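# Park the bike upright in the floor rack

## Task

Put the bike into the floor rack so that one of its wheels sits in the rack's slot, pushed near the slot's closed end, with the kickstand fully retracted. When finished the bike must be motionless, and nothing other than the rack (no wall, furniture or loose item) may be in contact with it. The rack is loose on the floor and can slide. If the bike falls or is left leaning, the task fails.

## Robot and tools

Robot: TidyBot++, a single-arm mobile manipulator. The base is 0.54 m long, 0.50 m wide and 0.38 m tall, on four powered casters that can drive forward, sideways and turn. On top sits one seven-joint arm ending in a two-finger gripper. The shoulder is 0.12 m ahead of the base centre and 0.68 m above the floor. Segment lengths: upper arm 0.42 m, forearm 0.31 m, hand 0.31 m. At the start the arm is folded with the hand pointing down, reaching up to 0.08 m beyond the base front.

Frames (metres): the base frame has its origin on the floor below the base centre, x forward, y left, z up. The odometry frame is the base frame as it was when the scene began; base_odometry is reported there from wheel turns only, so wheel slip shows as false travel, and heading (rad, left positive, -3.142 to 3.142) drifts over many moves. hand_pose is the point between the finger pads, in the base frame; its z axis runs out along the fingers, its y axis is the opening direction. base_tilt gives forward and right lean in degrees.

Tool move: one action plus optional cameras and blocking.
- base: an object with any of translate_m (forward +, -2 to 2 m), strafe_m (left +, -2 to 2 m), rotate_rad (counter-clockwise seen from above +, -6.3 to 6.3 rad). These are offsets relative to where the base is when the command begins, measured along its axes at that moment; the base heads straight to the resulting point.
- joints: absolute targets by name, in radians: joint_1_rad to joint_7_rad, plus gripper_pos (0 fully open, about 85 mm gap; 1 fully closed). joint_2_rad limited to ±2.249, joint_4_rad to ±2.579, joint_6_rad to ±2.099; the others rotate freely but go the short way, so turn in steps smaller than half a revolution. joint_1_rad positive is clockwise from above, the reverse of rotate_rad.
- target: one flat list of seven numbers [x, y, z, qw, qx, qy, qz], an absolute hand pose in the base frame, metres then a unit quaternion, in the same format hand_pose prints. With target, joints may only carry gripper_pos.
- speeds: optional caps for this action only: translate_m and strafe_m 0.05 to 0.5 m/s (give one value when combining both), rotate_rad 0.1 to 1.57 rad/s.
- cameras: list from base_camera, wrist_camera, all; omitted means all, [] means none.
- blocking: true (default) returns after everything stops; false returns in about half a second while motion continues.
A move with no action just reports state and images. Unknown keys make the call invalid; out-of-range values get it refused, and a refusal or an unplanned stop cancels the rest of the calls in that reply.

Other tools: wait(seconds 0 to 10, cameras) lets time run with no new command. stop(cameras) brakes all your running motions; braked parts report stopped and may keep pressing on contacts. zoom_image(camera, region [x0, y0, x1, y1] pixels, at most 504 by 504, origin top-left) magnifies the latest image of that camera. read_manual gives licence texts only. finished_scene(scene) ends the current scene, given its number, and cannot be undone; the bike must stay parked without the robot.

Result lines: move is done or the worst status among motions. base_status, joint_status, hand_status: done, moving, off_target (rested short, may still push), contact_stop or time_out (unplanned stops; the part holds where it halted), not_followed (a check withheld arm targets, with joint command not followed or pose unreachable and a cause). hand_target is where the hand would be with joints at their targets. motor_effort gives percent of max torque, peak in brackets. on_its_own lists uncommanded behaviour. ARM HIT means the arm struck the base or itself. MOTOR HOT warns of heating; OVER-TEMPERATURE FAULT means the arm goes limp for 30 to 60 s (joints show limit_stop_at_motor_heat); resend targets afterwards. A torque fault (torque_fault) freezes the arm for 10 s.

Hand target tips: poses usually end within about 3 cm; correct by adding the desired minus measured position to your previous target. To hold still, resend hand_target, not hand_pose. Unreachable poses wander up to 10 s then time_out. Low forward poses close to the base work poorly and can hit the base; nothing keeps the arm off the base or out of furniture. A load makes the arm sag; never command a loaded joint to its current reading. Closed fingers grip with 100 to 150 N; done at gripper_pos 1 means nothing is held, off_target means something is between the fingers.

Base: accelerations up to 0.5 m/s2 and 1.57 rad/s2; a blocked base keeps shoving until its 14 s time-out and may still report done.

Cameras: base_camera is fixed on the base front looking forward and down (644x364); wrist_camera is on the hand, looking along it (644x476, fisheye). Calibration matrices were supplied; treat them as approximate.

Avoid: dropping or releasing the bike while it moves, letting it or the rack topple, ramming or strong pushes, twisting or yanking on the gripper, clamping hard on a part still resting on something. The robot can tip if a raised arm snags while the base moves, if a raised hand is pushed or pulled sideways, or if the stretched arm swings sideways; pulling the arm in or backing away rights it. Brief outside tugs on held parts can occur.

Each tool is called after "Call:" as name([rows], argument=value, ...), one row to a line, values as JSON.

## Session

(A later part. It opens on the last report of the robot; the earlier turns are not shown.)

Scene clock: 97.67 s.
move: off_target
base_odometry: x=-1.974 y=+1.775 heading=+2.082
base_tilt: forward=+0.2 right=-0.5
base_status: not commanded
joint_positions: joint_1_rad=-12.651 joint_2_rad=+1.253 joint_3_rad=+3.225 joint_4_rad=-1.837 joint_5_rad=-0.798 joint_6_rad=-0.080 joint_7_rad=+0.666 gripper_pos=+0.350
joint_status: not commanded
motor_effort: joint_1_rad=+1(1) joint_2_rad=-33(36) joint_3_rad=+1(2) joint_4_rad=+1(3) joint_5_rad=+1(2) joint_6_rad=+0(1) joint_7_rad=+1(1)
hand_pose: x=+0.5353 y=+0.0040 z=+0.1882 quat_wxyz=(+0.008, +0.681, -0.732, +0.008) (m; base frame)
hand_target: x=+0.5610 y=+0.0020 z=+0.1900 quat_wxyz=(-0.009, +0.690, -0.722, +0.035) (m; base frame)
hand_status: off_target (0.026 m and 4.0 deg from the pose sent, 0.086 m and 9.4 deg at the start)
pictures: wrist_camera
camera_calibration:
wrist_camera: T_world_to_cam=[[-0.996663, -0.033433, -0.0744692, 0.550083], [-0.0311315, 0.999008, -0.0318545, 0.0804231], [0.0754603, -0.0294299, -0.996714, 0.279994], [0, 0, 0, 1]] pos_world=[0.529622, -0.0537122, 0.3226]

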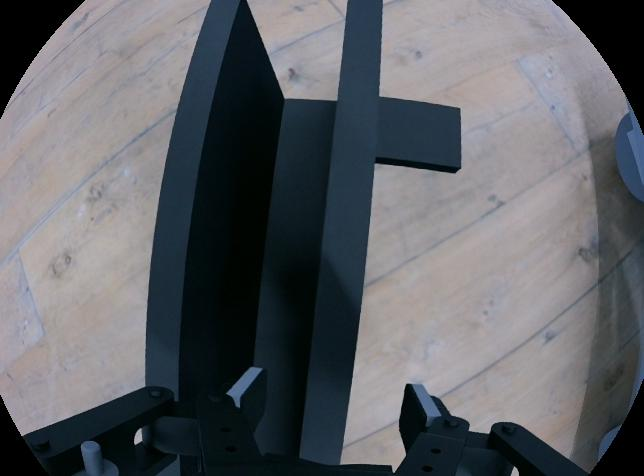

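Call:
move(target=[0.561, 0.002, 0.133, -0.009, 0.690, -0.722, 0.030], cameras=["wrist_camera"])

Scene clock: 99.33 s.
move: off_target
base_odometry: x=-1.974 y=+1.775 heading=+2.082
base_tilt: forward=+0.2 right=-0.5
base_status: not commanded
joint_positions: joint_1_rad=-12.612 joint_2_rad=+1.393 joint_3_rad=+3.178 joint_4_rad=-1.736 joint_5_rad=-0.798 joint_6_rad=-0.030 joint_7_rad=+0.674 gripper_pos=+0.350
joint_status: not commanded
motor_effort: joint_1_rad=+0(1) joint_2_rad=-35(38) joint_3_rad=+0(1) joint_4_rad=+0(2) joint_5_rad=+1(2) joint_6_rad=+0(1) joint_7_rad=+1(1)
hand_pose: x=+0.5351 y=+0.0043 z=+0.1305 quat_wxyz=(+0.008, +0.677, -0.736, +0.003) (m; base frame)
hand_target: x=+0.5610 y=+0.0020 z=+0.1330 quat_wxyz=(-0.009, +0.691, -0.723, +0.030) (m; base frame)
hand_status: off_target (0.026 m and 4.3 deg from the pose sent, 0.061 m and 3.6 deg at the start)
pictures: wrist_camera
camera_calibration:
wrist_camera: T_world_to_cam=[[-0.997386, -0.0210459, -0.0691245, 0.545236], [-0.0193687, 0.999504, -0.0248443, 0.0711176], [0.0696131, -0.0234405, -0.997299, 0.225779], [0, 0, 0, 1]] pos_world=[0.529471, -0.0543149, 0.264625]

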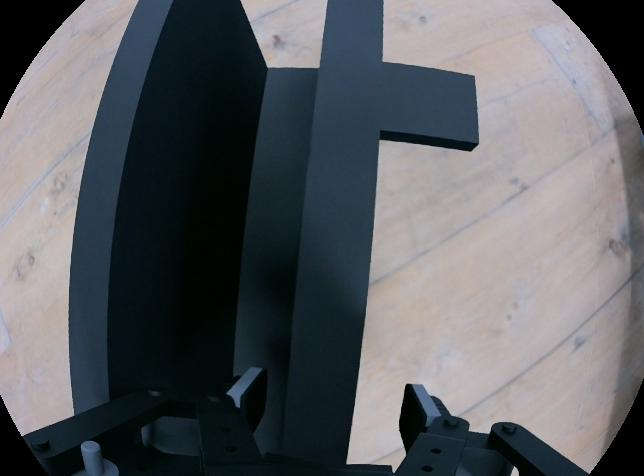

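Call:
move(joints={"gripper_pos": 1.0})

Scene clock: 100.63 s.
move: off_target
base_odometry: x=-1.974 y=+1.775 heading=+2.082
base_tilt: forward=+0.2 right=-0.5
base_status: not commanded
joint_positions: joint_1_rad=-12.612 joint_2_rad=+1.391 joint_3_rad=+3.178 joint_4_rad=-1.734 joint_5_rad=-0.798 joint_6_rad=-0.027 joint_7_rad=+0.675 gripper_pos=+0.810
joint_status: gripper_pos off_target (ended at +0.810, target +1.000)
motor_effort: joint_1_rad=+1(1) joint_2_rad=-34(36) joint_3_rad=+0(0) joint_4_rad=+3(6) joint_5_rad=+1(1) joint_6_rad=+2(3) joint_7_rad=+1(1)
hand_pose: x=+0.5377 y=+0.0040 z=+0.1311 quat_wxyz=(+0.006, +0.677, -0.736, +0.005) (m; base frame)
hand_target: x=+0.5610 y=+0.0020 z=+0.1330 quat_wxyz=(-0.009, +0.691, -0.723, +0.030) (m; base frame)
hand_status: not commanded
pictures: base_camera, wrist_camera
camera_calibration:
wrist_camera: T_world_to_cam=[[-0.997009, -0.0216961, -0.0741759, 0.548288], [-0.0198122, 0.999465, -0.0260405, 0.0718302], [0.0747011, -0.024493, -0.996905, 0.223384], [0, 0, 0, 1]] pos_world=[0.531384, -0.0544247, 0.265233]

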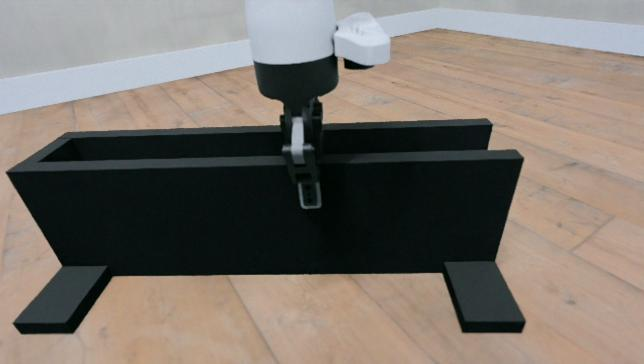

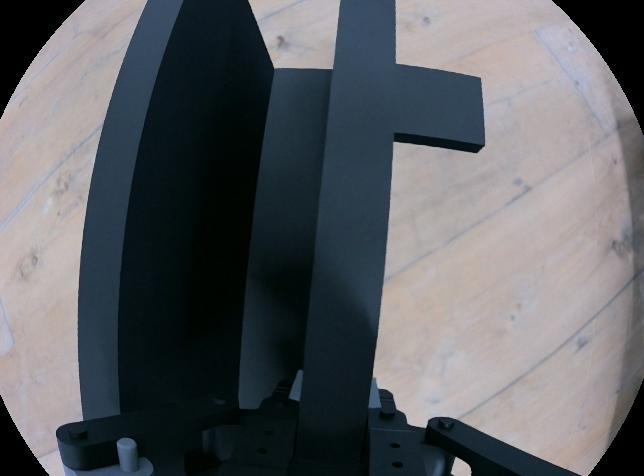

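Call:
move(base={"translate_m": -0.2, "strafe_m": 0.1}, speeds={"translate_m": 0.2})

Scene clock: 106.03 s.
move: done
base_odometry: x=-1.963 y=+1.551 heading=+2.082
base_tilt: forward=+0.2 right=-0.5
base_status: done
joint_positions: joint_1_rad=-12.600 joint_2_rad=+1.391 joint_3_rad=+3.176 joint_4_rad=-1.723 joint_5_rad=-0.798 joint_6_rad=-0.022 joint_7_rad=+0.676 gripper_pos=+0.810
joint_status: not commanded
motor_effort: joint_1_rad=+1(3) joint_2_rad=-34(36) joint_3_rad=+0(2) joint_4_rad=+2(3) joint_5_rad=+0(2) joint_6_rad=+2(4) joint_7_rad=+1(1)
hand_pose: x=+0.5459 y=-0.0005 z=+0.1311 quat_wxyz=(+0.001, +0.673, -0.739, +0.011) (m; base frame)
hand_target: x=+0.5610 y=+0.0020 z=+0.1330 quat_wxyz=(-0.009, +0.691, -0.723, +0.030) (m; base frame)
hand_status: not commanded
pictures: base_camera, wrist_camera
camera_calibration:
wrist_camera: T_world_to_cam=[[-0.995966, -0.011978, -0.0889305, 0.557733], [-0.00960292, 0.999587, -0.0270874, 0.0711317], [0.0892182, -0.0261241, -0.995669, 0.2146], [0, 0, 0, 1]] pos_world=[0.53702, -0.0588155, 0.265197]

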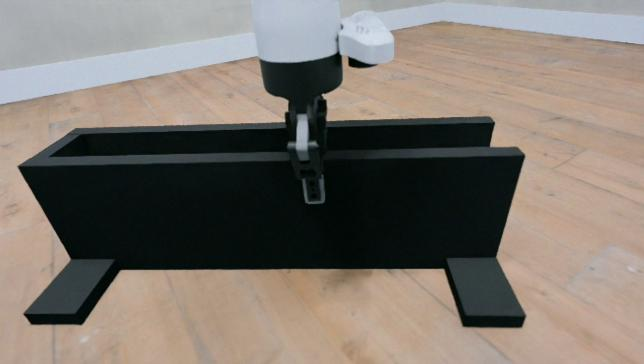

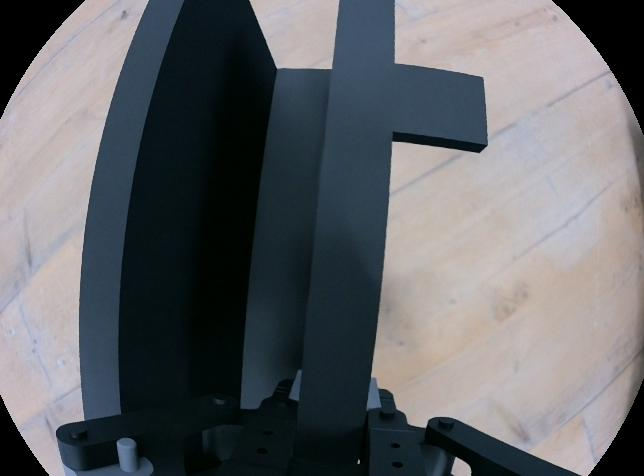

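Call:
move(base={"translate_m": -1.028, "strafe_m": 0.619}, speeds={"translate_m": 0.3}, cameras=["base_camera"])

Call:
move(base={"translate_m": -0.773, "strafe_m": -0.254, "rotate_rad": 0.52}, speeds={"translate_m": 0.3, "rotate_rad": 0.25}, cameras=["base_camera"])

Scene clock: 112.07 s.
move: done
base_odometry: x=-2.000 y=+0.352 heading=+2.082
base_tilt: forward=+0.2 right=-0.5
base_status: done
joint_positions: joint_1_rad=-12.597 joint_2_rad=+1.391 joint_3_rad=+3.174 joint_4_rad=-1.721 joint_5_rad=-0.798 joint_6_rad=-0.018 joint_7_rad=+0.677 gripper_pos=+0.810
joint_status: not commanded
motor_effort: joint_1_rad=+0(3) joint_2_rad=-35(36) joint_3_rad=+0(3) joint_4_rad=+3(4) joint_5_rad=+0(2) joint_6_rad=+3(3) joint_7_rad=+1(1)
hand_pose: x=+0.5485 y=-0.0019 z=+0.1316 quat_wxyz=(+0.000, +0.672, -0.740, +0.013) (m; base frame)
hand_target: x=+0.5610 y=+0.0020 z=+0.1330 quat_wxyz=(-0.009, +0.691, -0.723, +0.030) (m; base frame)
hand_status: not commanded
pictures: base_camera

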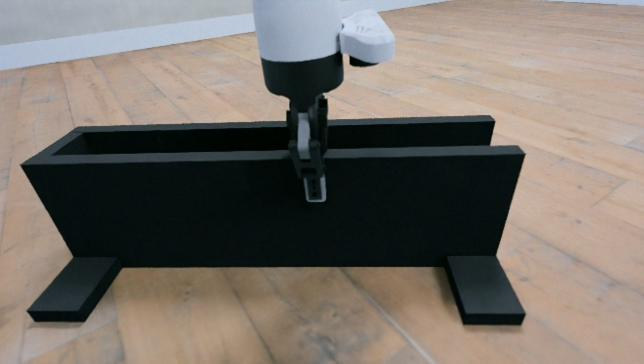

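Scene clock: 115.57 s.
move: done
base_odometry: x=-1.400 y=-0.198 heading=+2.603
base_tilt: forward=+0.2 right=-0.5
base_status: done
joint_positions: joint_1_rad=-12.602 joint_2_rad=+1.390 joint_3_rad=+3.166 joint_4_rad=-1.720 joint_5_rad=-0.798 joint_6_rad=-0.013 joint_7_rad=+0.677 gripper_pos=+0.810
joint_status: not commanded
motor_effort: joint_1_rad=+1(3) joint_2_rad=-36(37) joint_3_rad=+1(4) joint_4_rad=+3(5) joint_5_rad=+0(2) joint_6_rad=+3(4) joint_7_rad=+1(2)
hand_pose: x=+0.5507 y=+0.0047 z=+0.1320 quat_wxyz=(-0.004, +0.675, -0.738, +0.013) (m; base frame)
hand_target: x=+0.5610 y=+0.0020 z=+0.1330 quat_wxyz=(-0.009, +0.691, -0.723, +0.030) (m; base frame)
hand_status: not commanded
pictures: base_camera

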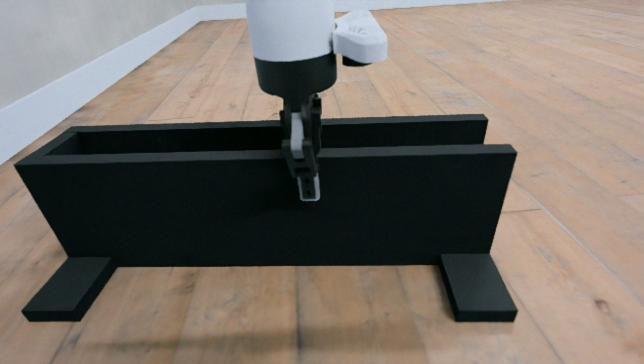

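Call:
move(base={"translate_m": -0.661, "strafe_m": -0.453, "rotate_rad": 0.698}, speeds={"translate_m": 0.3, "rotate_rad": 0.25}, cameras=["base_camera"])

Scene clock: 121.10 s.
move: done
base_odometry: x=-0.600 y=-0.149 heading=-2.982
base_tilt: forward=+0.2 right=-0.5
base_status: done
joint_positions: joint_1_rad=-12.606 joint_2_rad=+1.389 joint_3_rad=+3.162 joint_4_rad=-1.720 joint_5_rad=-0.798 joint_6_rad=-0.009 joint_7_rad=+0.678 gripper_pos=+0.810
joint_status: not commanded
motor_effort: joint_1_rad=+0(3) joint_2_rad=-37(37) joint_3_rad=+0(3) joint_4_rad=+3(5) joint_5_rad=+0(2) joint_6_rad=+2(3) joint_7_rad=+1(2)
hand_pose: x=+0.5518 y=+0.0077 z=+0.1324 quat_wxyz=(-0.006, +0.677, -0.736, +0.014) (m; base frame)
hand_target: x=+0.5610 y=+0.0020 z=+0.1330 quat_wxyz=(-0.009, +0.691, -0.723, +0.030) (m; base frame)
hand_status: not commanded
pictures: base_camera

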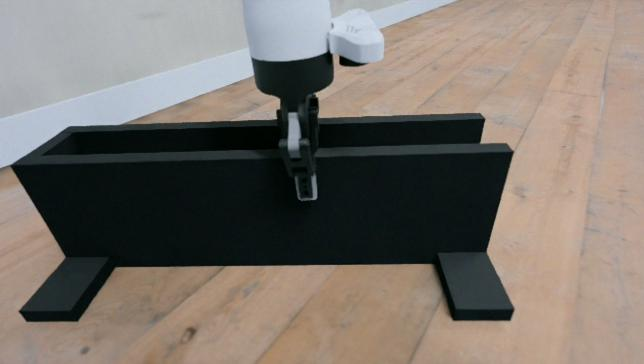

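Call:
move(base={"translate_m": -0.06, "strafe_m": -0.31}, speeds={"translate_m": 0.25})

Scene clock: 124.40 s.
move: done
base_odometry: x=-0.590 y=+0.167 heading=-2.982
base_tilt: forward=+0.2 right=-0.5
base_status: done
joint_positions: joint_1_rad=-12.602 joint_2_rad=+1.389 joint_3_rad=+3.154 joint_4_rad=-1.720 joint_5_rad=-0.798 joint_6_rad=-0.009 joint_7_rad=+0.678 gripper_pos=+0.810
joint_status: not commanded
motor_effort: joint_1_rad=+0(5) joint_2_rad=-36(37) joint_3_rad=-2(4) joint_4_rad=+5(5) joint_5_rad=+0(2) joint_6_rad=+2(5) joint_7_rad=+1(2)
hand_pose: x=+0.5515 y=+0.0111 z=+0.1323 quat_wxyz=(-0.008, +0.676, -0.737, +0.011) (m; base frame)
hand_target: x=+0.5610 y=+0.0020 z=+0.1330 quat_wxyz=(-0.009, +0.691, -0.723, +0.030) (m; base frame)
hand_status: not commanded
pictures: base_camera, wrist_camera
camera_calibration:
wrist_camera: T_world_to_cam=[[-0.994518, -0.0176046, -0.103069, 0.56467], [-0.0162008, 0.999764, -0.0144412, 0.0615682], [0.103299, -0.0126923, -0.994569, 0.207498], [0, 0, 0, 1]] pos_world=[0.541138, -0.0489793, 0.26546]

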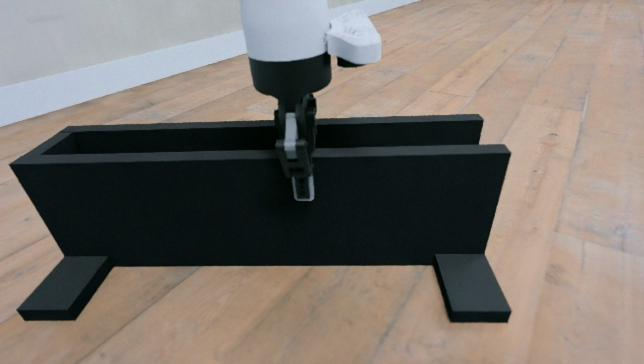

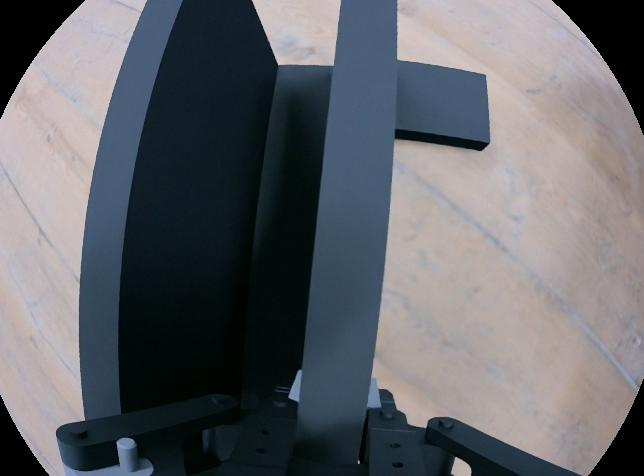

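Call:
move(joints={"gripper_pos": 0.3}, cameras=[])

Call:
move(target=[0.555, 0.01, 0.26, -0.009, 0.690, -0.722, 0.030], cameras=["wrist_camera"])

Call:
move(joints={"joint_1_rad": -12.15, "joint_2_rad": -0.36, "joint_3_rad": 3.18, "joint_4_rad": -2.5, "joint_5_rad": 0.03, "joint_6_rad": -0.3, "joint_7_rad": 1.57})

Scene clock: 126.37 s.
move: done
base_odometry: x=-0.590 y=+0.167 heading=-2.982
base_tilt: forward=+0.2 right=-0.5
base_status: not commanded
joint_positions: joint_1_rad=-12.602 joint_2_rad=+1.390 joint_3_rad=+3.154 joint_4_rad=-1.720 joint_5_rad=-0.798 joint_6_rad=-0.009 joint_7_rad=+0.678 gripper_pos=+0.300
joint_status: all done
motor_effort: joint_1_rad=+0(1) joint_2_rad=-35(37) joint_3_rad=+0(2) joint_4_rad=+0(5) joint_5_rad=+0(2) joint_6_rad=+0(3) joint_7_rad=+1(2)
hand_pose: x=+0.5513 y=+0.0110 z=+0.1320 quat_wxyz=(-0.008, +0.676, -0.737, +0.011) (m; base frame)
hand_target: x=+0.5610 y=+0.0020 z=+0.1330 quat_wxyz=(-0.009, +0.691, -0.723, +0.030) (m; base frame)
hand_status: not commanded
pictures: none
No camera images: "cameras" was empty.

Scene clock: 127.83 s.
move: off_target
base_odometry: x=-0.590 y=+0.167 heading=-2.982
base_tilt: forward=+0.2 right=-0.5
base_status: not commanded
joint_positions: joint_1_rad=-12.716 joint_2_rad=+1.090 joint_3_rad=+3.283 joint_4_rad=-1.891 joint_5_rad=-0.798 joint_6_rad=-0.092 joint_7_rad=+0.678 gripper_pos=+0.300
joint_status: not commanded
motor_effort: joint_1_rad=+0(1) joint_2_rad=-34(38) joint_3_rad=+2(2) joint_4_rad=+4(5) joint_5_rad=+1(1) joint_6_rad=+1(2) joint_7_rad=+1(1)
hand_pose: x=+0.5756 y=+0.0068 z=+0.2577 quat_wxyz=(-0.019, +0.697, -0.714, +0.055) (m; base frame)
hand_target: x=+0.5550 y=+0.0100 z=+0.2600 quat_wxyz=(-0.009, +0.691, -0.723, +0.030) (m; base frame)
hand_status: off_target (0.021 m and 3.3 deg from the pose sent, 0.128 m and 3.3 deg at the start)
pictures: wrist_camera
camera_calibration:
wrist_camera: T_world_to_cam=[[-0.980749, -0.0858154, -0.175403, 0.612667], [-0.0748243, 0.994851, -0.0683547, 0.115735], [0.180366, -0.0539144, -0.982121, 0.282415], [0, 0, 0, 1]] pos_world=[0.558595, -0.0473368, 0.392741]

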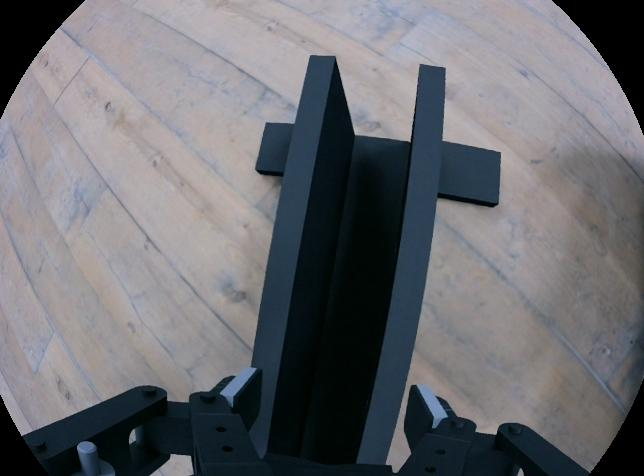

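Scene clock: 130.53 s.
move: done
base_odometry: x=-0.590 y=+0.167 heading=-2.982
base_tilt: forward=+0.2 right=-0.5
base_status: not commanded
joint_positions: joint_1_rad=-12.163 joint_2_rad=-0.348 joint_3_rad=+3.204 joint_4_rad=-2.474 joint_5_rad=-0.013 joint_6_rad=-0.241 joint_7_rad=+1.498 gripper_pos=+0.300
joint_status: all done
motor_effort: joint_1_rad=-1(2) joint_2_rad=-4(37) joint_3_rad=+0(3) joint_4_rad=+19(20) joint_5_rad=+1(2) joint_6_rad=+6(7) joint_7_rad=+1(2)
hand_pose: x=+0.4261 y=-0.1505 z=+0.6891 quat_wxyz=(+0.060, +0.891, -0.253, +0.373) (m; base frame)
hand_target: x=+0.4044 y=-0.1400 z=+0.6685 quat_wxyz=(+0.080, +0.917, -0.202, +0.334) (m; base frame)
hand_status: not commanded
pictures: base_camera, wrist_camera
camera_calibration:
wrist_camera: T_world_to_cam=[[-0.381625, -0.922035, -0.0649094, 0.0709842], [-0.635683, 0.312788, -0.705741, 0.86607], [0.671021, -0.228067, -0.70549, 0.298684], [0, 0, 0, 1]] pos_world=[0.377212, -0.137327, 0.826548]

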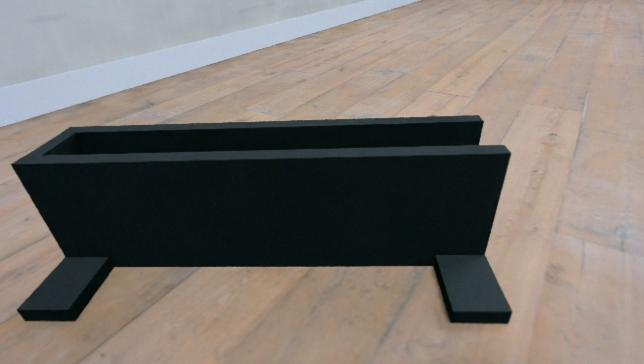

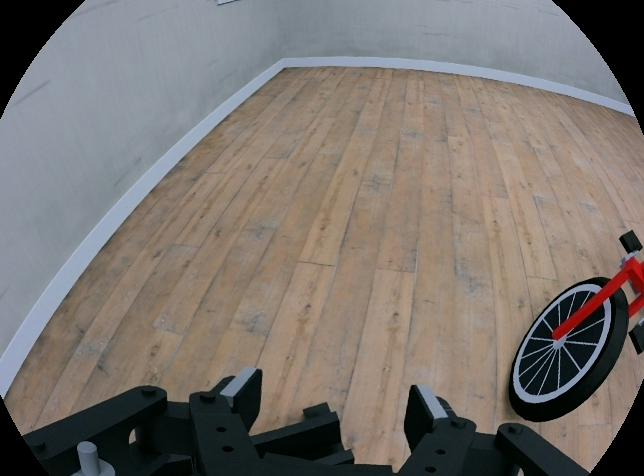

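Call:
move(joints={"joint_1_rad": -11.8, "joint_3_rad": 3.17, "joint_5_rad": 0.03, "joint_6_rad": -0.5, "joint_7_rad": 1.57}, cameras=["wrist_camera"])

Scene clock: 132.43 s.
move: done
base_odometry: x=-0.590 y=+0.167 heading=-2.982
base_tilt: forward=+0.2 right=-0.5
base_status: not commanded
joint_positions: joint_1_rad=-11.812 joint_2_rad=-0.348 joint_3_rad=+3.193 joint_4_rad=-2.475 joint_5_rad=-0.009 joint_6_rad=-0.438 joint_7_rad=+1.501 gripper_pos=+0.300
joint_status: all done
motor_effort: joint_1_rad=+0(2) joint_2_rad=-3(5) joint_3_rad=+0(1) joint_4_rad=+18(19) joint_5_rad=+0(2) joint_6_rad=+4(7) joint_7_rad=+1(2)
hand_pose: x=+0.3254 y=-0.2092 z=+0.6507 quat_wxyz=(+0.091, +0.866, -0.411, +0.269) (m; base frame)
hand_target: x=+0.3042 y=-0.1918 z=+0.6333 quat_wxyz=(+0.101, +0.897, -0.365, +0.227) (m; base frame)
hand_status: not commanded
pictures: wrist_camera
camera_calibration:
wrist_camera: T_world_to_cam=[[-0.670534, -0.738461, -0.0711357, 0.112313], [-0.58942, 0.58851, -0.553389, 0.736787], [0.45052, -0.329137, -0.82988, 0.457257], [0, 0, 0, 1]] pos_world=[0.303583, -0.200168, 0.795187]

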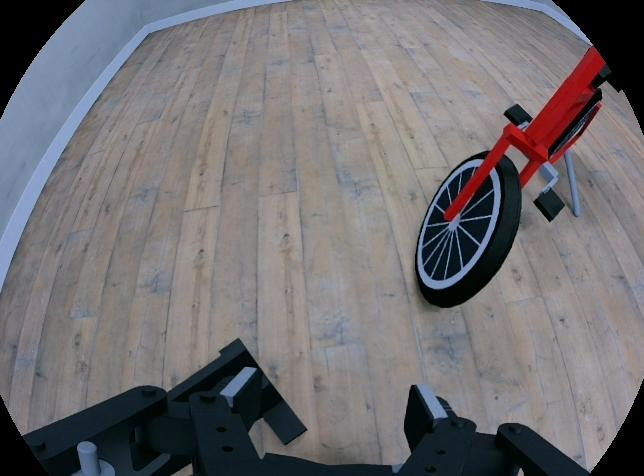

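Call:
move(base={"translate_m": -0.35, "strafe_m": -0.45}, joints={"joint_1_rad": -12.56, "joint_6_rad": -0.3})

Scene clock: 137.73 s.
move: done
base_odometry: x=-0.316 y=+0.667 heading=-2.982
base_tilt: forward=+0.2 right=-0.5
base_status: done
joint_positions: joint_1_rad=-12.547 joint_2_rad=-0.350 joint_3_rad=+3.189 joint_4_rad=-2.476 joint_5_rad=-0.008 joint_6_rad=-0.355 joint_7_rad=+1.501 gripper_pos=+0.300
joint_status: all done
motor_effort: joint_1_rad=+1(2) joint_2_rad=-3(5) joint_3_rad=+0(1) joint_4_rad=+18(20) joint_5_rad=+0(1) joint_6_rad=+5(6) joint_7_rad=+1(1)
hand_pose: x=+0.4329 y=-0.0174 z=+0.6658 quat_wxyz=(-0.011, +0.943, -0.068, +0.324) (m; base frame)
hand_target: x=+0.4366 y=-0.0117 z=+0.6685 quat_wxyz=(+0.010, +0.939, -0.006, +0.343) (m; base frame)
hand_status: not commanded
pictures: base_camera, wrist_camera
camera_calibration:
wrist_camera: T_world_to_cam=[[0.00694584, -0.998033, -0.0623013, 0.023454], [-0.782792, 0.0333418, -0.621389, 0.815003], [0.622244, 0.053085, -0.781021, 0.384255], [0, 0, 0, 1]] pos_world=[0.398714, -0.024164, 0.808007]

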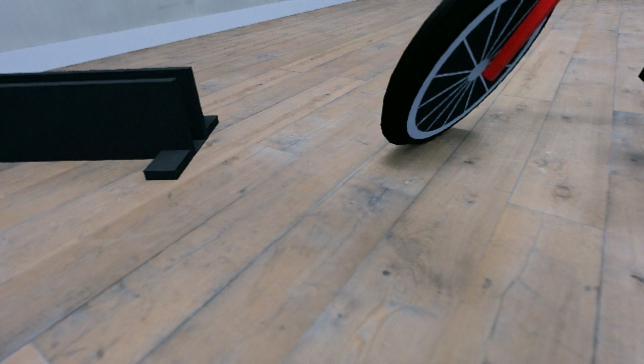

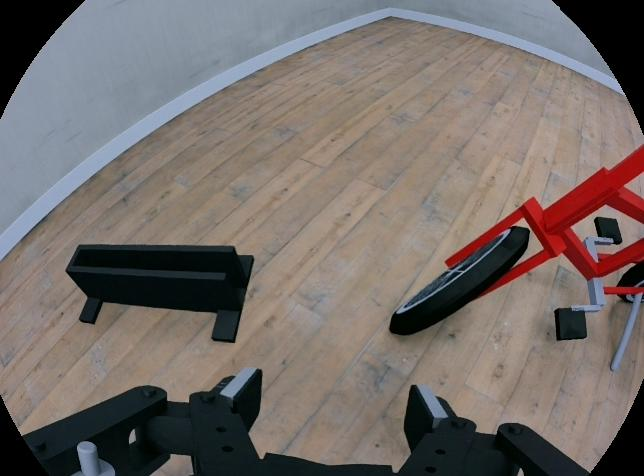

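Call:
move(base={"translate_m": 0.0, "strafe_m": -0.3}, joints={"joint_1_rad": -12.3, "joint_6_rad": 0.1, "gripper_pos": 0.0})

Call:
zoom_image(camera="wrist_camera", region=[200, 80, 520, 330])

Scene clock: 145.10 s.
move: done
base_odometry: x=-0.364 y=+0.963 heading=-2.982
base_tilt: forward=+0.2 right=-0.5
base_status: done
joint_positions: joint_1_rad=-12.309 joint_2_rad=-0.350 joint_3_rad=+3.186 joint_4_rad=-2.477 joint_5_rad=-0.008 joint_6_rad=+0.045 joint_7_rad=+1.501 gripper_pos=+0.000
joint_status: all done
motor_effort: joint_1_rad=+0(2) joint_2_rad=-5(6) joint_3_rad=+0(2) joint_4_rad=+20(21) joint_5_rad=+0(2) joint_6_rad=+7(8) joint_7_rad=+1(1)
hand_pose: x=+0.4962 y=-0.1163 z=+0.7592 quat_wxyz=(+0.050, +0.847, -0.165, +0.503) (m; base frame)
hand_target: x=+0.4971 y=-0.1125 z=+0.7655 quat_wxyz=(+0.078, +0.844, -0.114, +0.517) (m; base frame)
hand_status: not commanded
pictures: base_camera, wrist_camera
camera_calibration:
wrist_camera: T_world_to_cam=[[-0.217709, -0.975575, -0.0292567, 0.019138], [-0.462687, 0.129554, -0.877004, 0.972256], [0.859374, -0.177395, -0.479591, 0.0497639], [0, 0, 0, 1]] pos_world=[0.411251, -0.0984609, 0.877099]

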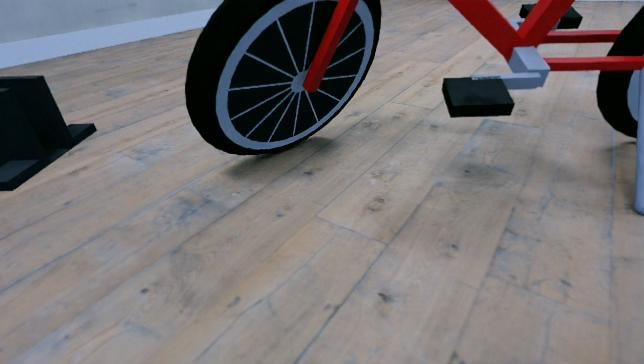

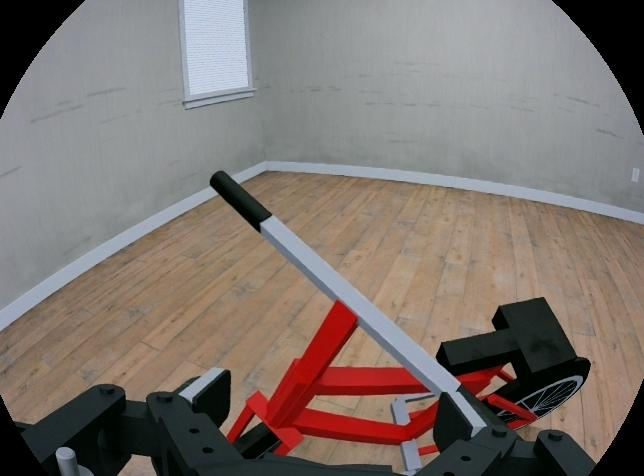

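Scaled by 1.575.

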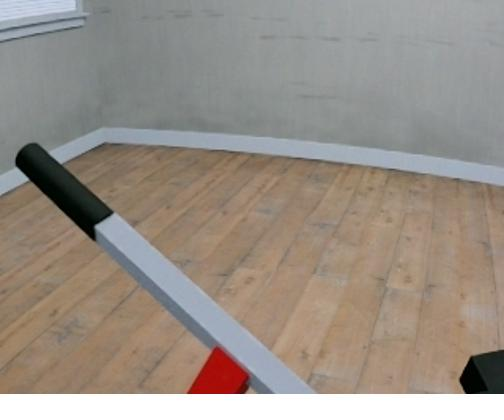

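Call:
move(target=[0.44, -0.20, 0.81, -0.1325, 0.9526, 0.2475, 0.1178], cameras=["wrist_camera"])

Scene clock: 162.23 s.
move: off_target
base_odometry: x=-0.364 y=+0.963 heading=-2.982
base_tilt: forward=+0.2 right=-0.5
base_status: not commanded
joint_positions: joint_1_rad=-14.020 joint_2_rad=-0.767 joint_3_rad=+4.387 joint_4_rad=-1.378 joint_5_rad=+0.424 joint_6_rad=-1.706 joint_7_rad=+1.958 gripper_pos=+0.000
joint_status: not commanded
motor_effort: joint_1_rad=+0(2) joint_2_rad=+22(23) joint_3_rad=-11(12) joint_4_rad=+13(23) joint_5_rad=-2(3) joint_6_rad=+2(9) joint_7_rad=+1(1)
hand_pose: x=+0.4526 y=-0.1806 z=+0.8199 quat_wxyz=(-0.145, +0.953, +0.223, +0.144) (m; base frame)
hand_target: x=+0.4400 y=-0.2000 z=+0.8100 quat_wxyz=(-0.132, +0.953, +0.247, +0.118) (m; base frame)
hand_status: off_target (0.025 m and 4.4 deg from the pose sent, 0.113 m and 70.2 deg at the start)
pictures: wrist_camera
camera_calibration:
wrist_camera: T_world_to_cam=[[0.567667, -0.785531, -0.246363, -0.194355], [-0.804561, -0.465935, -0.368221, 0.643696], [0.17446, 0.407241, -0.896503, 0.862375], [0, 0, 0, 1]] pos_world=[0.477771, -0.203946, 0.962263]

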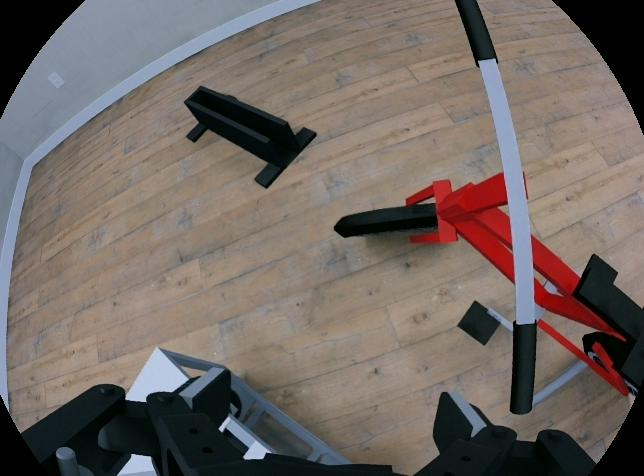

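Call:
move(base={"translate_m": 0.2})

Scene clock: 165.30 s.
move: done
base_odometry: x=-0.561 y=+0.932 heading=-2.982
base_tilt: forward=+0.2 right=-0.5
base_status: done
joint_positions: joint_1_rad=-14.032 joint_2_rad=-0.768 joint_3_rad=+4.389 joint_4_rad=-1.377 joint_5_rad=+0.427 joint_6_rad=-1.713 joint_7_rad=+1.958 gripper_pos=+0.000
joint_status: not commanded
motor_effort: joint_1_rad=+1(3) joint_2_rad=+21(24) joint_3_rad=-11(12) joint_4_rad=+14(14) joint_5_rad=-3(3) joint_6_rad=+2(3) joint_7_rad=+1(1)
hand_pose: x=+0.4530 y=-0.1781 z=+0.8190 quat_wxyz=(-0.146, +0.952, +0.228, +0.140) (m; base frame)
hand_target: x=+0.4400 y=-0.2000 z=+0.8100 quat_wxyz=(-0.132, +0.953, +0.247, +0.118) (m; base frame)
hand_status: not commanded
pictures: base_camera, wrist_camera
camera_calibration:
wrist_camera: T_world_to_cam=[[0.575277, -0.779222, -0.248736, -0.193309], [-0.801274, -0.475747, -0.362801, 0.63715], [0.164367, 0.408017, -0.898057, 0.86648], [0, 0, 0, 1]] pos_world=[0.479317, -0.201047, 0.961224]

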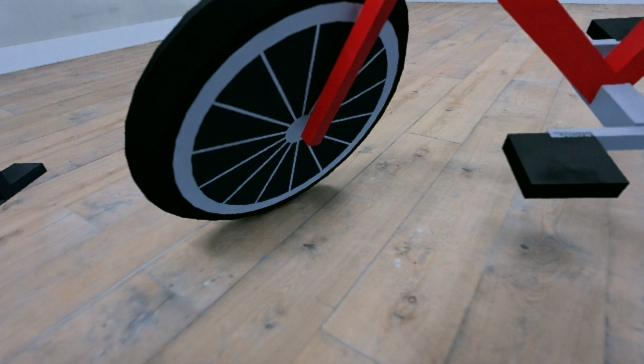

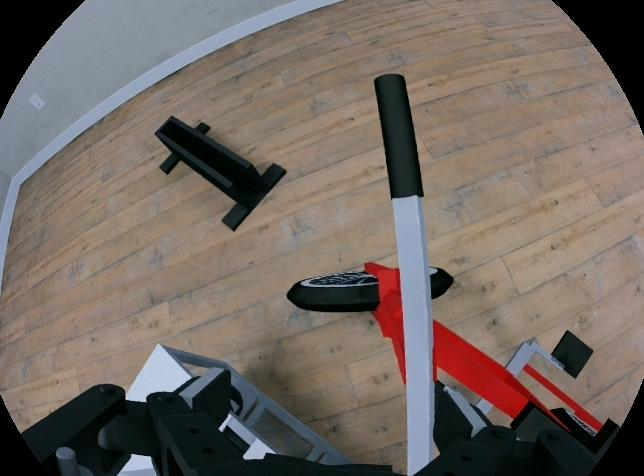

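Call:
move(target=[0.470, -0.237, 0.741, -0.1325, 0.9526, 0.2475, 0.1178])

Call:
zoom_image(camera="wrist_camera", region=[180, 180, 520, 476])

Scene clock: 169.87 s.
move: off_target
base_odometry: x=-0.561 y=+0.932 heading=-2.982
base_tilt: forward=+0.2 right=-0.5
base_status: not commanded
joint_positions: joint_1_rad=-14.093 joint_2_rad=-0.914 joint_3_rad=+4.486 joint_4_rad=-1.390 joint_5_rad=+0.561 joint_6_rad=-1.708 joint_7_rad=+1.982 gripper_pos=+0.000
joint_status: not commanded
motor_effort: joint_1_rad=+1(1) joint_2_rad=+28(31) joint_3_rad=-13(14) joint_4_rad=+11(14) joint_5_rad=-3(4) joint_6_rad=+2(3) joint_7_rad=+1(1)
hand_pose: x=+0.4614 y=-0.2303 z=+0.7510 quat_wxyz=(-0.160, +0.957, +0.214, +0.114) (m; base frame)
hand_target: x=+0.4700 y=-0.2370 z=+0.7410 quat_wxyz=(-0.132, +0.953, +0.247, +0.118) (m; base frame)
hand_status: off_target (0.015 m and 5.1 deg from the pose sent, 0.099 m and 3.7 deg at the start)
pictures: base_camera, wrist_camera
camera_calibration:
wrist_camera: T_world_to_cam=[[0.544809, -0.784294, -0.296761, -0.20675], [-0.830339, -0.455123, -0.321559, 0.581582], [0.117134, 0.4216, -0.899185, 0.851132], [0, 0, 0, 1]] pos_world=[0.495853, -0.256298, 0.890982]

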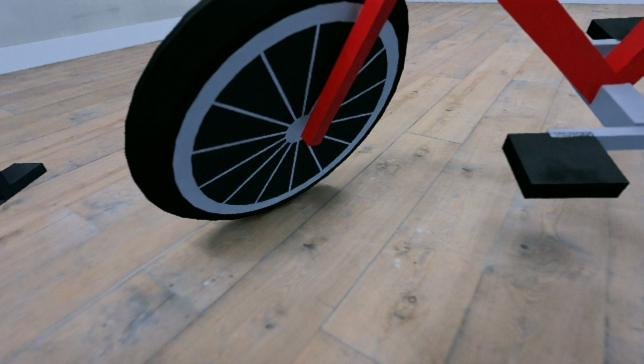

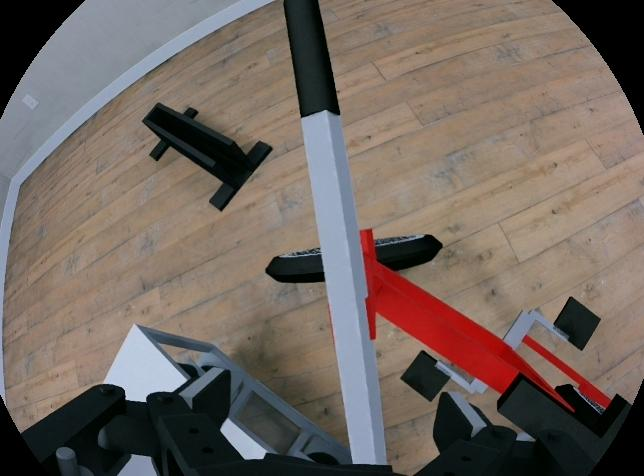

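Scaled by 1.482.

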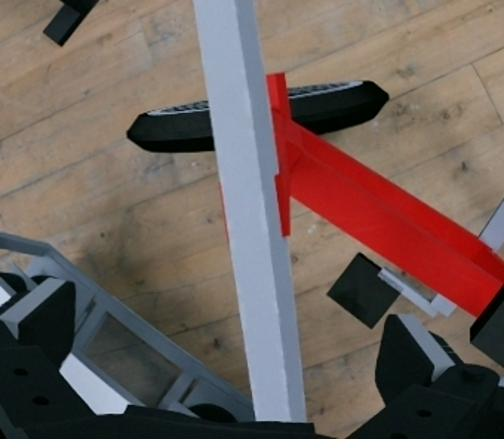

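Call:
move(target=[0.498, -0.212, 0.700, -0.1261, 0.9384, 0.297, 0.1245], cameras=["wrist_camera"])

Scene clock: 173.20 s.
move: off_target
base_odometry: x=-0.561 y=+0.932 heading=-2.982
base_tilt: forward=+0.2 right=-0.5
base_status: not commanded
joint_positions: joint_1_rad=-14.170 joint_2_rad=-0.944 joint_3_rad=+4.520 joint_4_rad=-1.489 joint_5_rad=+0.608 joint_6_rad=-1.609 joint_7_rad=+2.007 gripper_pos=+0.000
joint_status: not commanded
motor_effort: joint_1_rad=+1(3) joint_2_rad=+27(29) joint_3_rad=-14(14) joint_4_rad=+11(12) joint_5_rad=-2(3) joint_6_rad=+1(2) joint_7_rad=+1(1)
hand_pose: x=+0.4854 y=-0.2012 z=+0.7127 quat_wxyz=(-0.151, +0.945, +0.270, +0.110) (m; base frame)
hand_target: x=+0.4980 y=-0.2120 z=+0.7000 quat_wxyz=(-0.126, +0.938, +0.297, +0.125) (m; base frame)
hand_status: off_target (0.021 m and 4.5 deg from the pose sent, 0.065 m and 10.6 deg at the start)
pictures: wrist_camera
camera_calibration:
wrist_camera: T_world_to_cam=[[0.634719, -0.72591, -0.264928, -0.262912], [-0.768083, -0.555063, -0.319302, 0.550504], [0.0847328, 0.406154, -0.909868, 0.821755], [0, 0, 0, 1]] pos_world=[0.520079, -0.219045, 0.853813]

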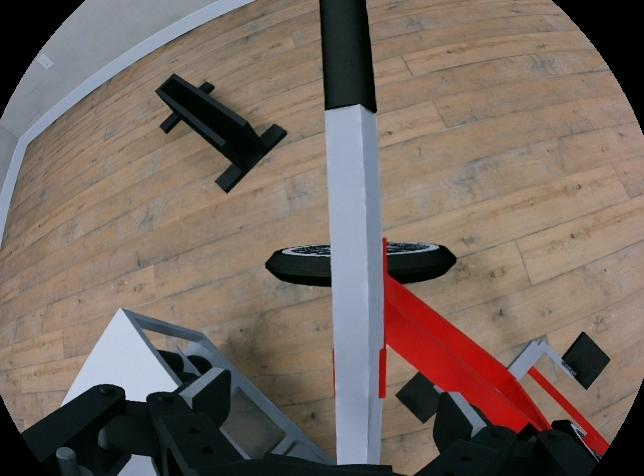

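Call:
move(target=[0.514, -0.208, 0.675, -0.1261, 0.9384, 0.297, 0.1245], cameras=["wrist_camera"])

Scene clock: 177.10 s.
move: off_target
base_odometry: x=-0.561 y=+0.932 heading=-2.982
base_tilt: forward=+0.2 right=-0.5
base_status: not commanded
joint_positions: joint_1_rad=-14.209 joint_2_rad=-0.982 joint_3_rad=+4.557 joint_4_rad=-1.511 joint_5_rad=+0.652 joint_6_rad=-1.557 joint_7_rad=+2.008 gripper_pos=+0.000
joint_status: not commanded
motor_effort: joint_1_rad=+0(2) joint_2_rad=+28(30) joint_3_rad=-14(15) joint_4_rad=+10(12) joint_5_rad=-2(3) joint_6_rad=+1(2) joint_7_rad=+1(1)
hand_pose: x=+0.5021 y=-0.2008 z=+0.6869 quat_wxyz=(-0.149, +0.943, +0.277, +0.112) (m; base frame)
hand_target: x=+0.5140 y=-0.2080 z=+0.6750 quat_wxyz=(-0.126, +0.938, +0.297, +0.125) (m; base frame)
hand_status: off_target (0.018 m and 3.8 deg from the pose sent, 0.048 m and 4.5 deg at the start)
pictures: wrist_camera
camera_calibration:
wrist_camera: T_world_to_cam=[[0.645349, -0.719263, -0.257267, -0.289359], [-0.758848, -0.565015, -0.323896, 0.551915], [0.0876069, 0.404252, -0.910442, 0.795333], [0, 0, 0, 1]] pos_world=[0.53588, -0.2178, 0.828425]

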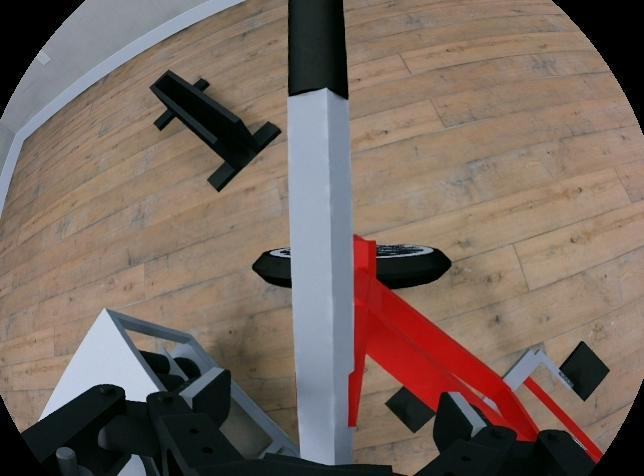

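Call:
move(target=[0.528, -0.194, 0.663, -0.1261, 0.9384, 0.297, 0.1245], cameras=["wrist_camera"])

Call:
zoom_image(camera="wrist_camera", region=[180, 280, 500, 476])

Scene clock: 180.20 s.
move: off_target
base_odometry: x=-0.561 y=+0.932 heading=-2.982
base_tilt: forward=+0.2 right=-0.5
base_status: not commanded
joint_positions: joint_1_rad=-14.253 joint_2_rad=-0.994 joint_3_rad=+4.569 joint_4_rad=-1.530 joint_5_rad=+0.676 joint_6_rad=-1.523 joint_7_rad=+2.008 gripper_pos=+0.000
joint_status: not commanded
motor_effort: joint_1_rad=+1(3) joint_2_rad=+29(30) joint_3_rad=-14(15) joint_4_rad=+11(11) joint_5_rad=-2(3) joint_6_rad=+1(3) joint_7_rad=+1(1)
hand_pose: x=+0.5166 y=-0.1872 z=+0.6765 quat_wxyz=(-0.143, +0.937, +0.297, +0.115) (m; base frame)
hand_target: x=+0.5280 y=-0.1940 z=+0.6630 quat_wxyz=(-0.126, +0.938, +0.297, +0.125) (m; base frame)
hand_status: off_target (0.019 m and 2.3 deg from the pose sent, 0.036 m and 3.8 deg at the start)
pictures: wrist_camera
camera_calibration:
wrist_camera: T_world_to_cam=[[0.676382, -0.696486, -0.239612, -0.315284], [-0.731557, -0.597436, -0.328473, 0.550098], [0.0856238, 0.397463, -0.913615, 0.781012], [0, 0, 0, 1]] pos_world=[0.548807, -0.201366, 0.81869]

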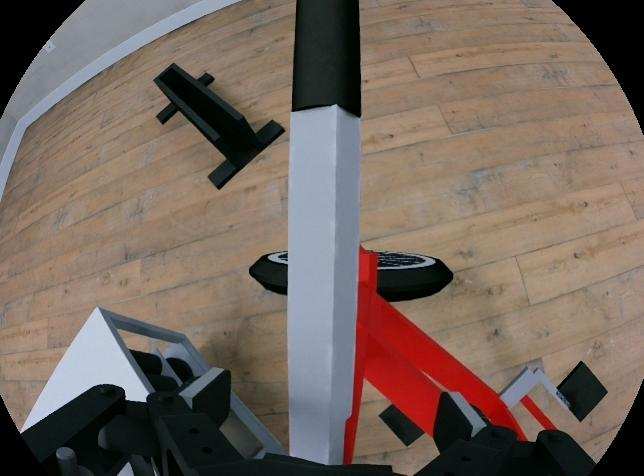

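Scaled by 1.575.

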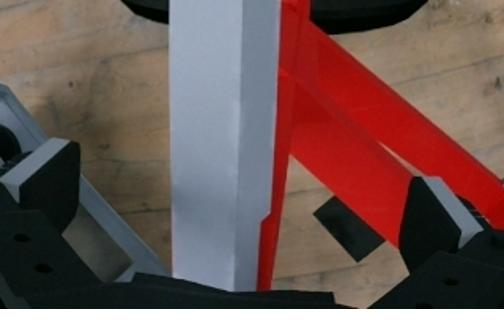

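Call:
move(joints={"gripper_pos": 1.0})

Scene clock: 182.23 s.
move: off_target
base_odometry: x=-0.561 y=+0.932 heading=-2.982
base_tilt: forward=+0.2 right=-0.5
base_status: not commanded
joint_positions: joint_1_rad=-14.252 joint_2_rad=-0.987 joint_3_rad=+4.569 joint_4_rad=-1.535 joint_5_rad=+0.678 joint_6_rad=-1.517 joint_7_rad=+2.008 gripper_pos=+0.754
joint_status: gripper_pos off_target (ended at +0.754, target +1.000)
motor_effort: joint_1_rad=+0(6) joint_2_rad=+24(30) joint_3_rad=-10(15) joint_4_rad=+9(13) joint_5_rad=+0(7) joint_6_rad=+3(5) joint_7_rad=+1(2)
hand_pose: x=+0.5168 y=-0.1868 z=+0.6771 quat_wxyz=(-0.139, +0.937, +0.298, +0.115) (m; base frame)
hand_target: x=+0.5280 y=-0.1940 z=+0.6630 quat_wxyz=(-0.126, +0.938, +0.297, +0.125) (m; base frame)
hand_status: not commanded
pictures: base_camera, wrist_camera
camera_calibration:
wrist_camera: T_world_to_cam=[[0.678059, -0.697665, -0.231299, -0.321729], [-0.729685, -0.601143, -0.325865, 0.547321], [0.0883007, 0.389731, -0.916686, 0.780613], [0, 0, 0, 1]] pos_world=[0.548594, -0.199671, 0.819514]

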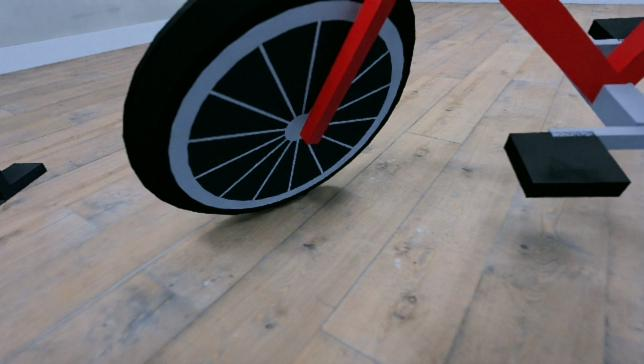

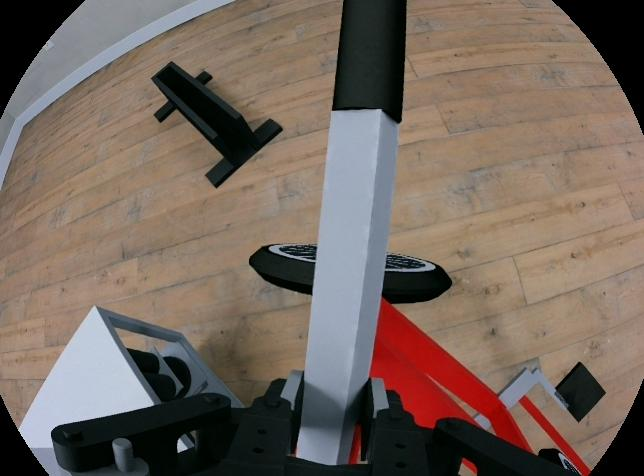

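Call:
move(target=[0.555, -0.196, 0.666, -0.142, 0.962, 0.215, 0.097])

Scene clock: 190.93 s.
move: off_target
base_odometry: x=-0.561 y=+0.932 heading=-2.982
base_tilt: forward=+0.2 right=-0.5
base_status: not commanded
joint_positions: joint_1_rad=-14.314 joint_2_rad=-0.987 joint_3_rad=+4.607 joint_4_rad=-1.450 joint_5_rad=+0.702 joint_6_rad=-1.569 joint_7_rad=+1.920 gripper_pos=+0.755
joint_status: not commanded
motor_effort: joint_1_rad=-8(8) joint_2_rad=+25(27) joint_3_rad=-14(14) joint_4_rad=+11(12) joint_5_rad=-3(5) joint_6_rad=+13(13) joint_7_rad=+0(1)
hand_pose: x=+0.5313 y=-0.1996 z=+0.6783 quat_wxyz=(-0.138, +0.955, +0.246, +0.092) (m; base frame)
hand_target: x=+0.5550 y=-0.1960 z=+0.6660 quat_wxyz=(-0.142, +0.961, +0.215, +0.097) (m; base frame)
hand_status: off_target (0.027 m and 3.7 deg from the pose sent, 0.041 m and 10.1 deg at the start)
pictures: base_camera, wrist_camera
camera_calibration:
wrist_camera: T_world_to_cam=[[0.588821, -0.764297, -0.262944, -0.284645], [-0.805119, -0.525958, -0.274138, 0.570498], [0.0712252, 0.37312, -0.925045, 0.796875], [0, 0, 0, 1]] pos_world=[0.570167, -0.214825, 0.818695]

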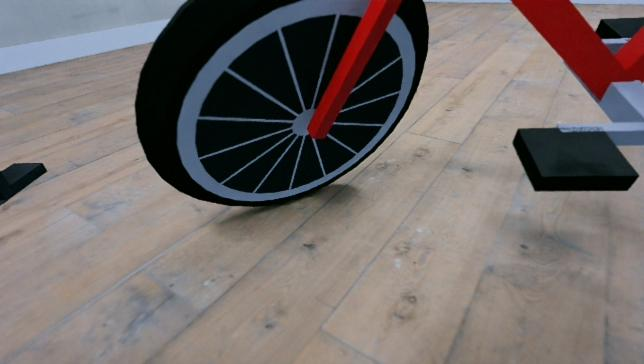

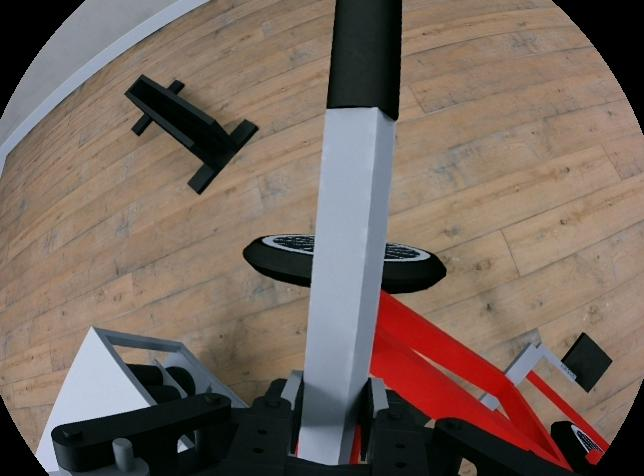

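Call:
move(target=[0.59, -0.185, 0.668, -0.15, 0.975, 0.13, 0.065], cameras=["base_camera"])

Call:
move(target=[0.615, -0.178, 0.670, -0.152, 0.985, 0.05, 0.04])

Scene clock: 193.50 s.
move: off_target
base_odometry: x=-0.561 y=+0.932 heading=-2.982
base_tilt: forward=+0.2 right=-0.5
base_status: not commanded
joint_positions: joint_1_rad=-14.483 joint_2_rad=-0.999 joint_3_rad=+4.642 joint_4_rad=-1.311 joint_5_rad=+0.732 joint_6_rad=-1.600 joint_7_rad=+1.734 gripper_pos=+0.756
joint_status: not commanded
motor_effort: joint_1_rad=-2(9) joint_2_rad=+26(28) joint_3_rad=-11(15) joint_4_rad=+10(12) joint_5_rad=-1(5) joint_6_rad=+8(13) joint_7_rad=+0(1)
hand_pose: x=+0.5852 y=-0.1760 z=+0.6882 quat_wxyz=(-0.145, +0.970, +0.175, +0.083) (m; base frame)
hand_target: x=+0.5900 y=-0.1850 z=+0.6680 quat_wxyz=(-0.150, +0.978, +0.130, +0.065) (m; base frame)
hand_status: off_target (0.023 m and 5.6 deg from the pose sent, 0.061 m and 14.0 deg at the start)
pictures: base_camera

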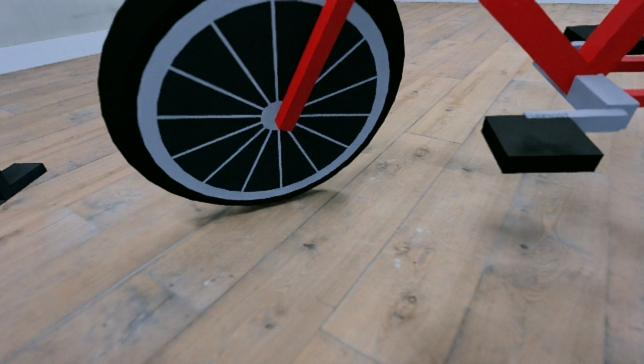

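Scene clock: 194.70 s.
move: off_target
base_odometry: x=-0.561 y=+0.932 heading=-2.982
base_tilt: forward=+0.2 right=-0.5
base_status: not commanded
joint_positions: joint_1_rad=-14.586 joint_2_rad=-1.011 joint_3_rad=+4.677 joint_4_rad=-1.204 joint_5_rad=+0.745 joint_6_rad=-1.635 joint_7_rad=+1.575 gripper_pos=+0.757
joint_status: not commanded
motor_effort: joint_1_rad=-1(5) joint_2_rad=+28(32) joint_3_rad=-10(14) joint_4_rad=+10(12) joint_5_rad=+0(3) joint_6_rad=+6(9) joint_7_rad=+0(1)
hand_pose: x=+0.6149 y=-0.1646 z=+0.6911 quat_wxyz=(-0.156, +0.981, +0.098, +0.066) (m; base frame)
hand_target: x=+0.6150 y=-0.1780 z=+0.6700 quat_wxyz=(-0.152, +0.986, +0.050, +0.040) (m; base frame)
hand_status: off_target (0.025 m and 6.3 deg from the pose sent, 0.035 m and 15.3 deg at the start)
pictures: base_camera, wrist_camera
camera_calibration:
wrist_camera: T_world_to_cam=[[0.318746, -0.882281, -0.346383, -0.099416], [-0.944187, -0.263502, -0.19768, 0.73559], [0.0831365, 0.390061, -0.917028, 0.779522], [0, 0, 0, 1]] pos_world=[0.661416, -0.197944, 0.825819]

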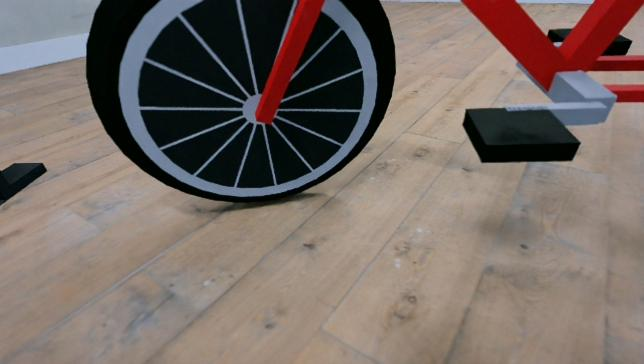

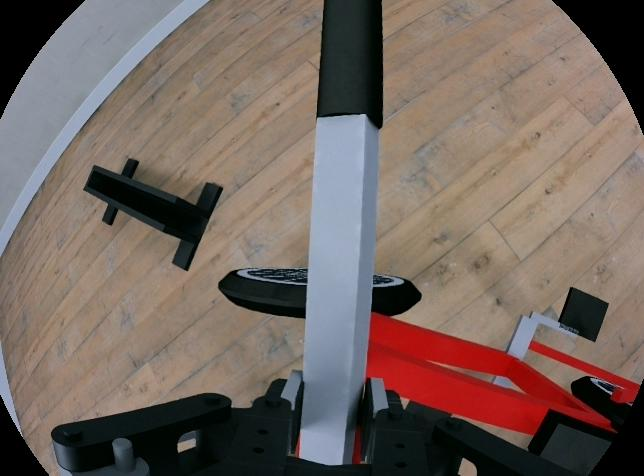

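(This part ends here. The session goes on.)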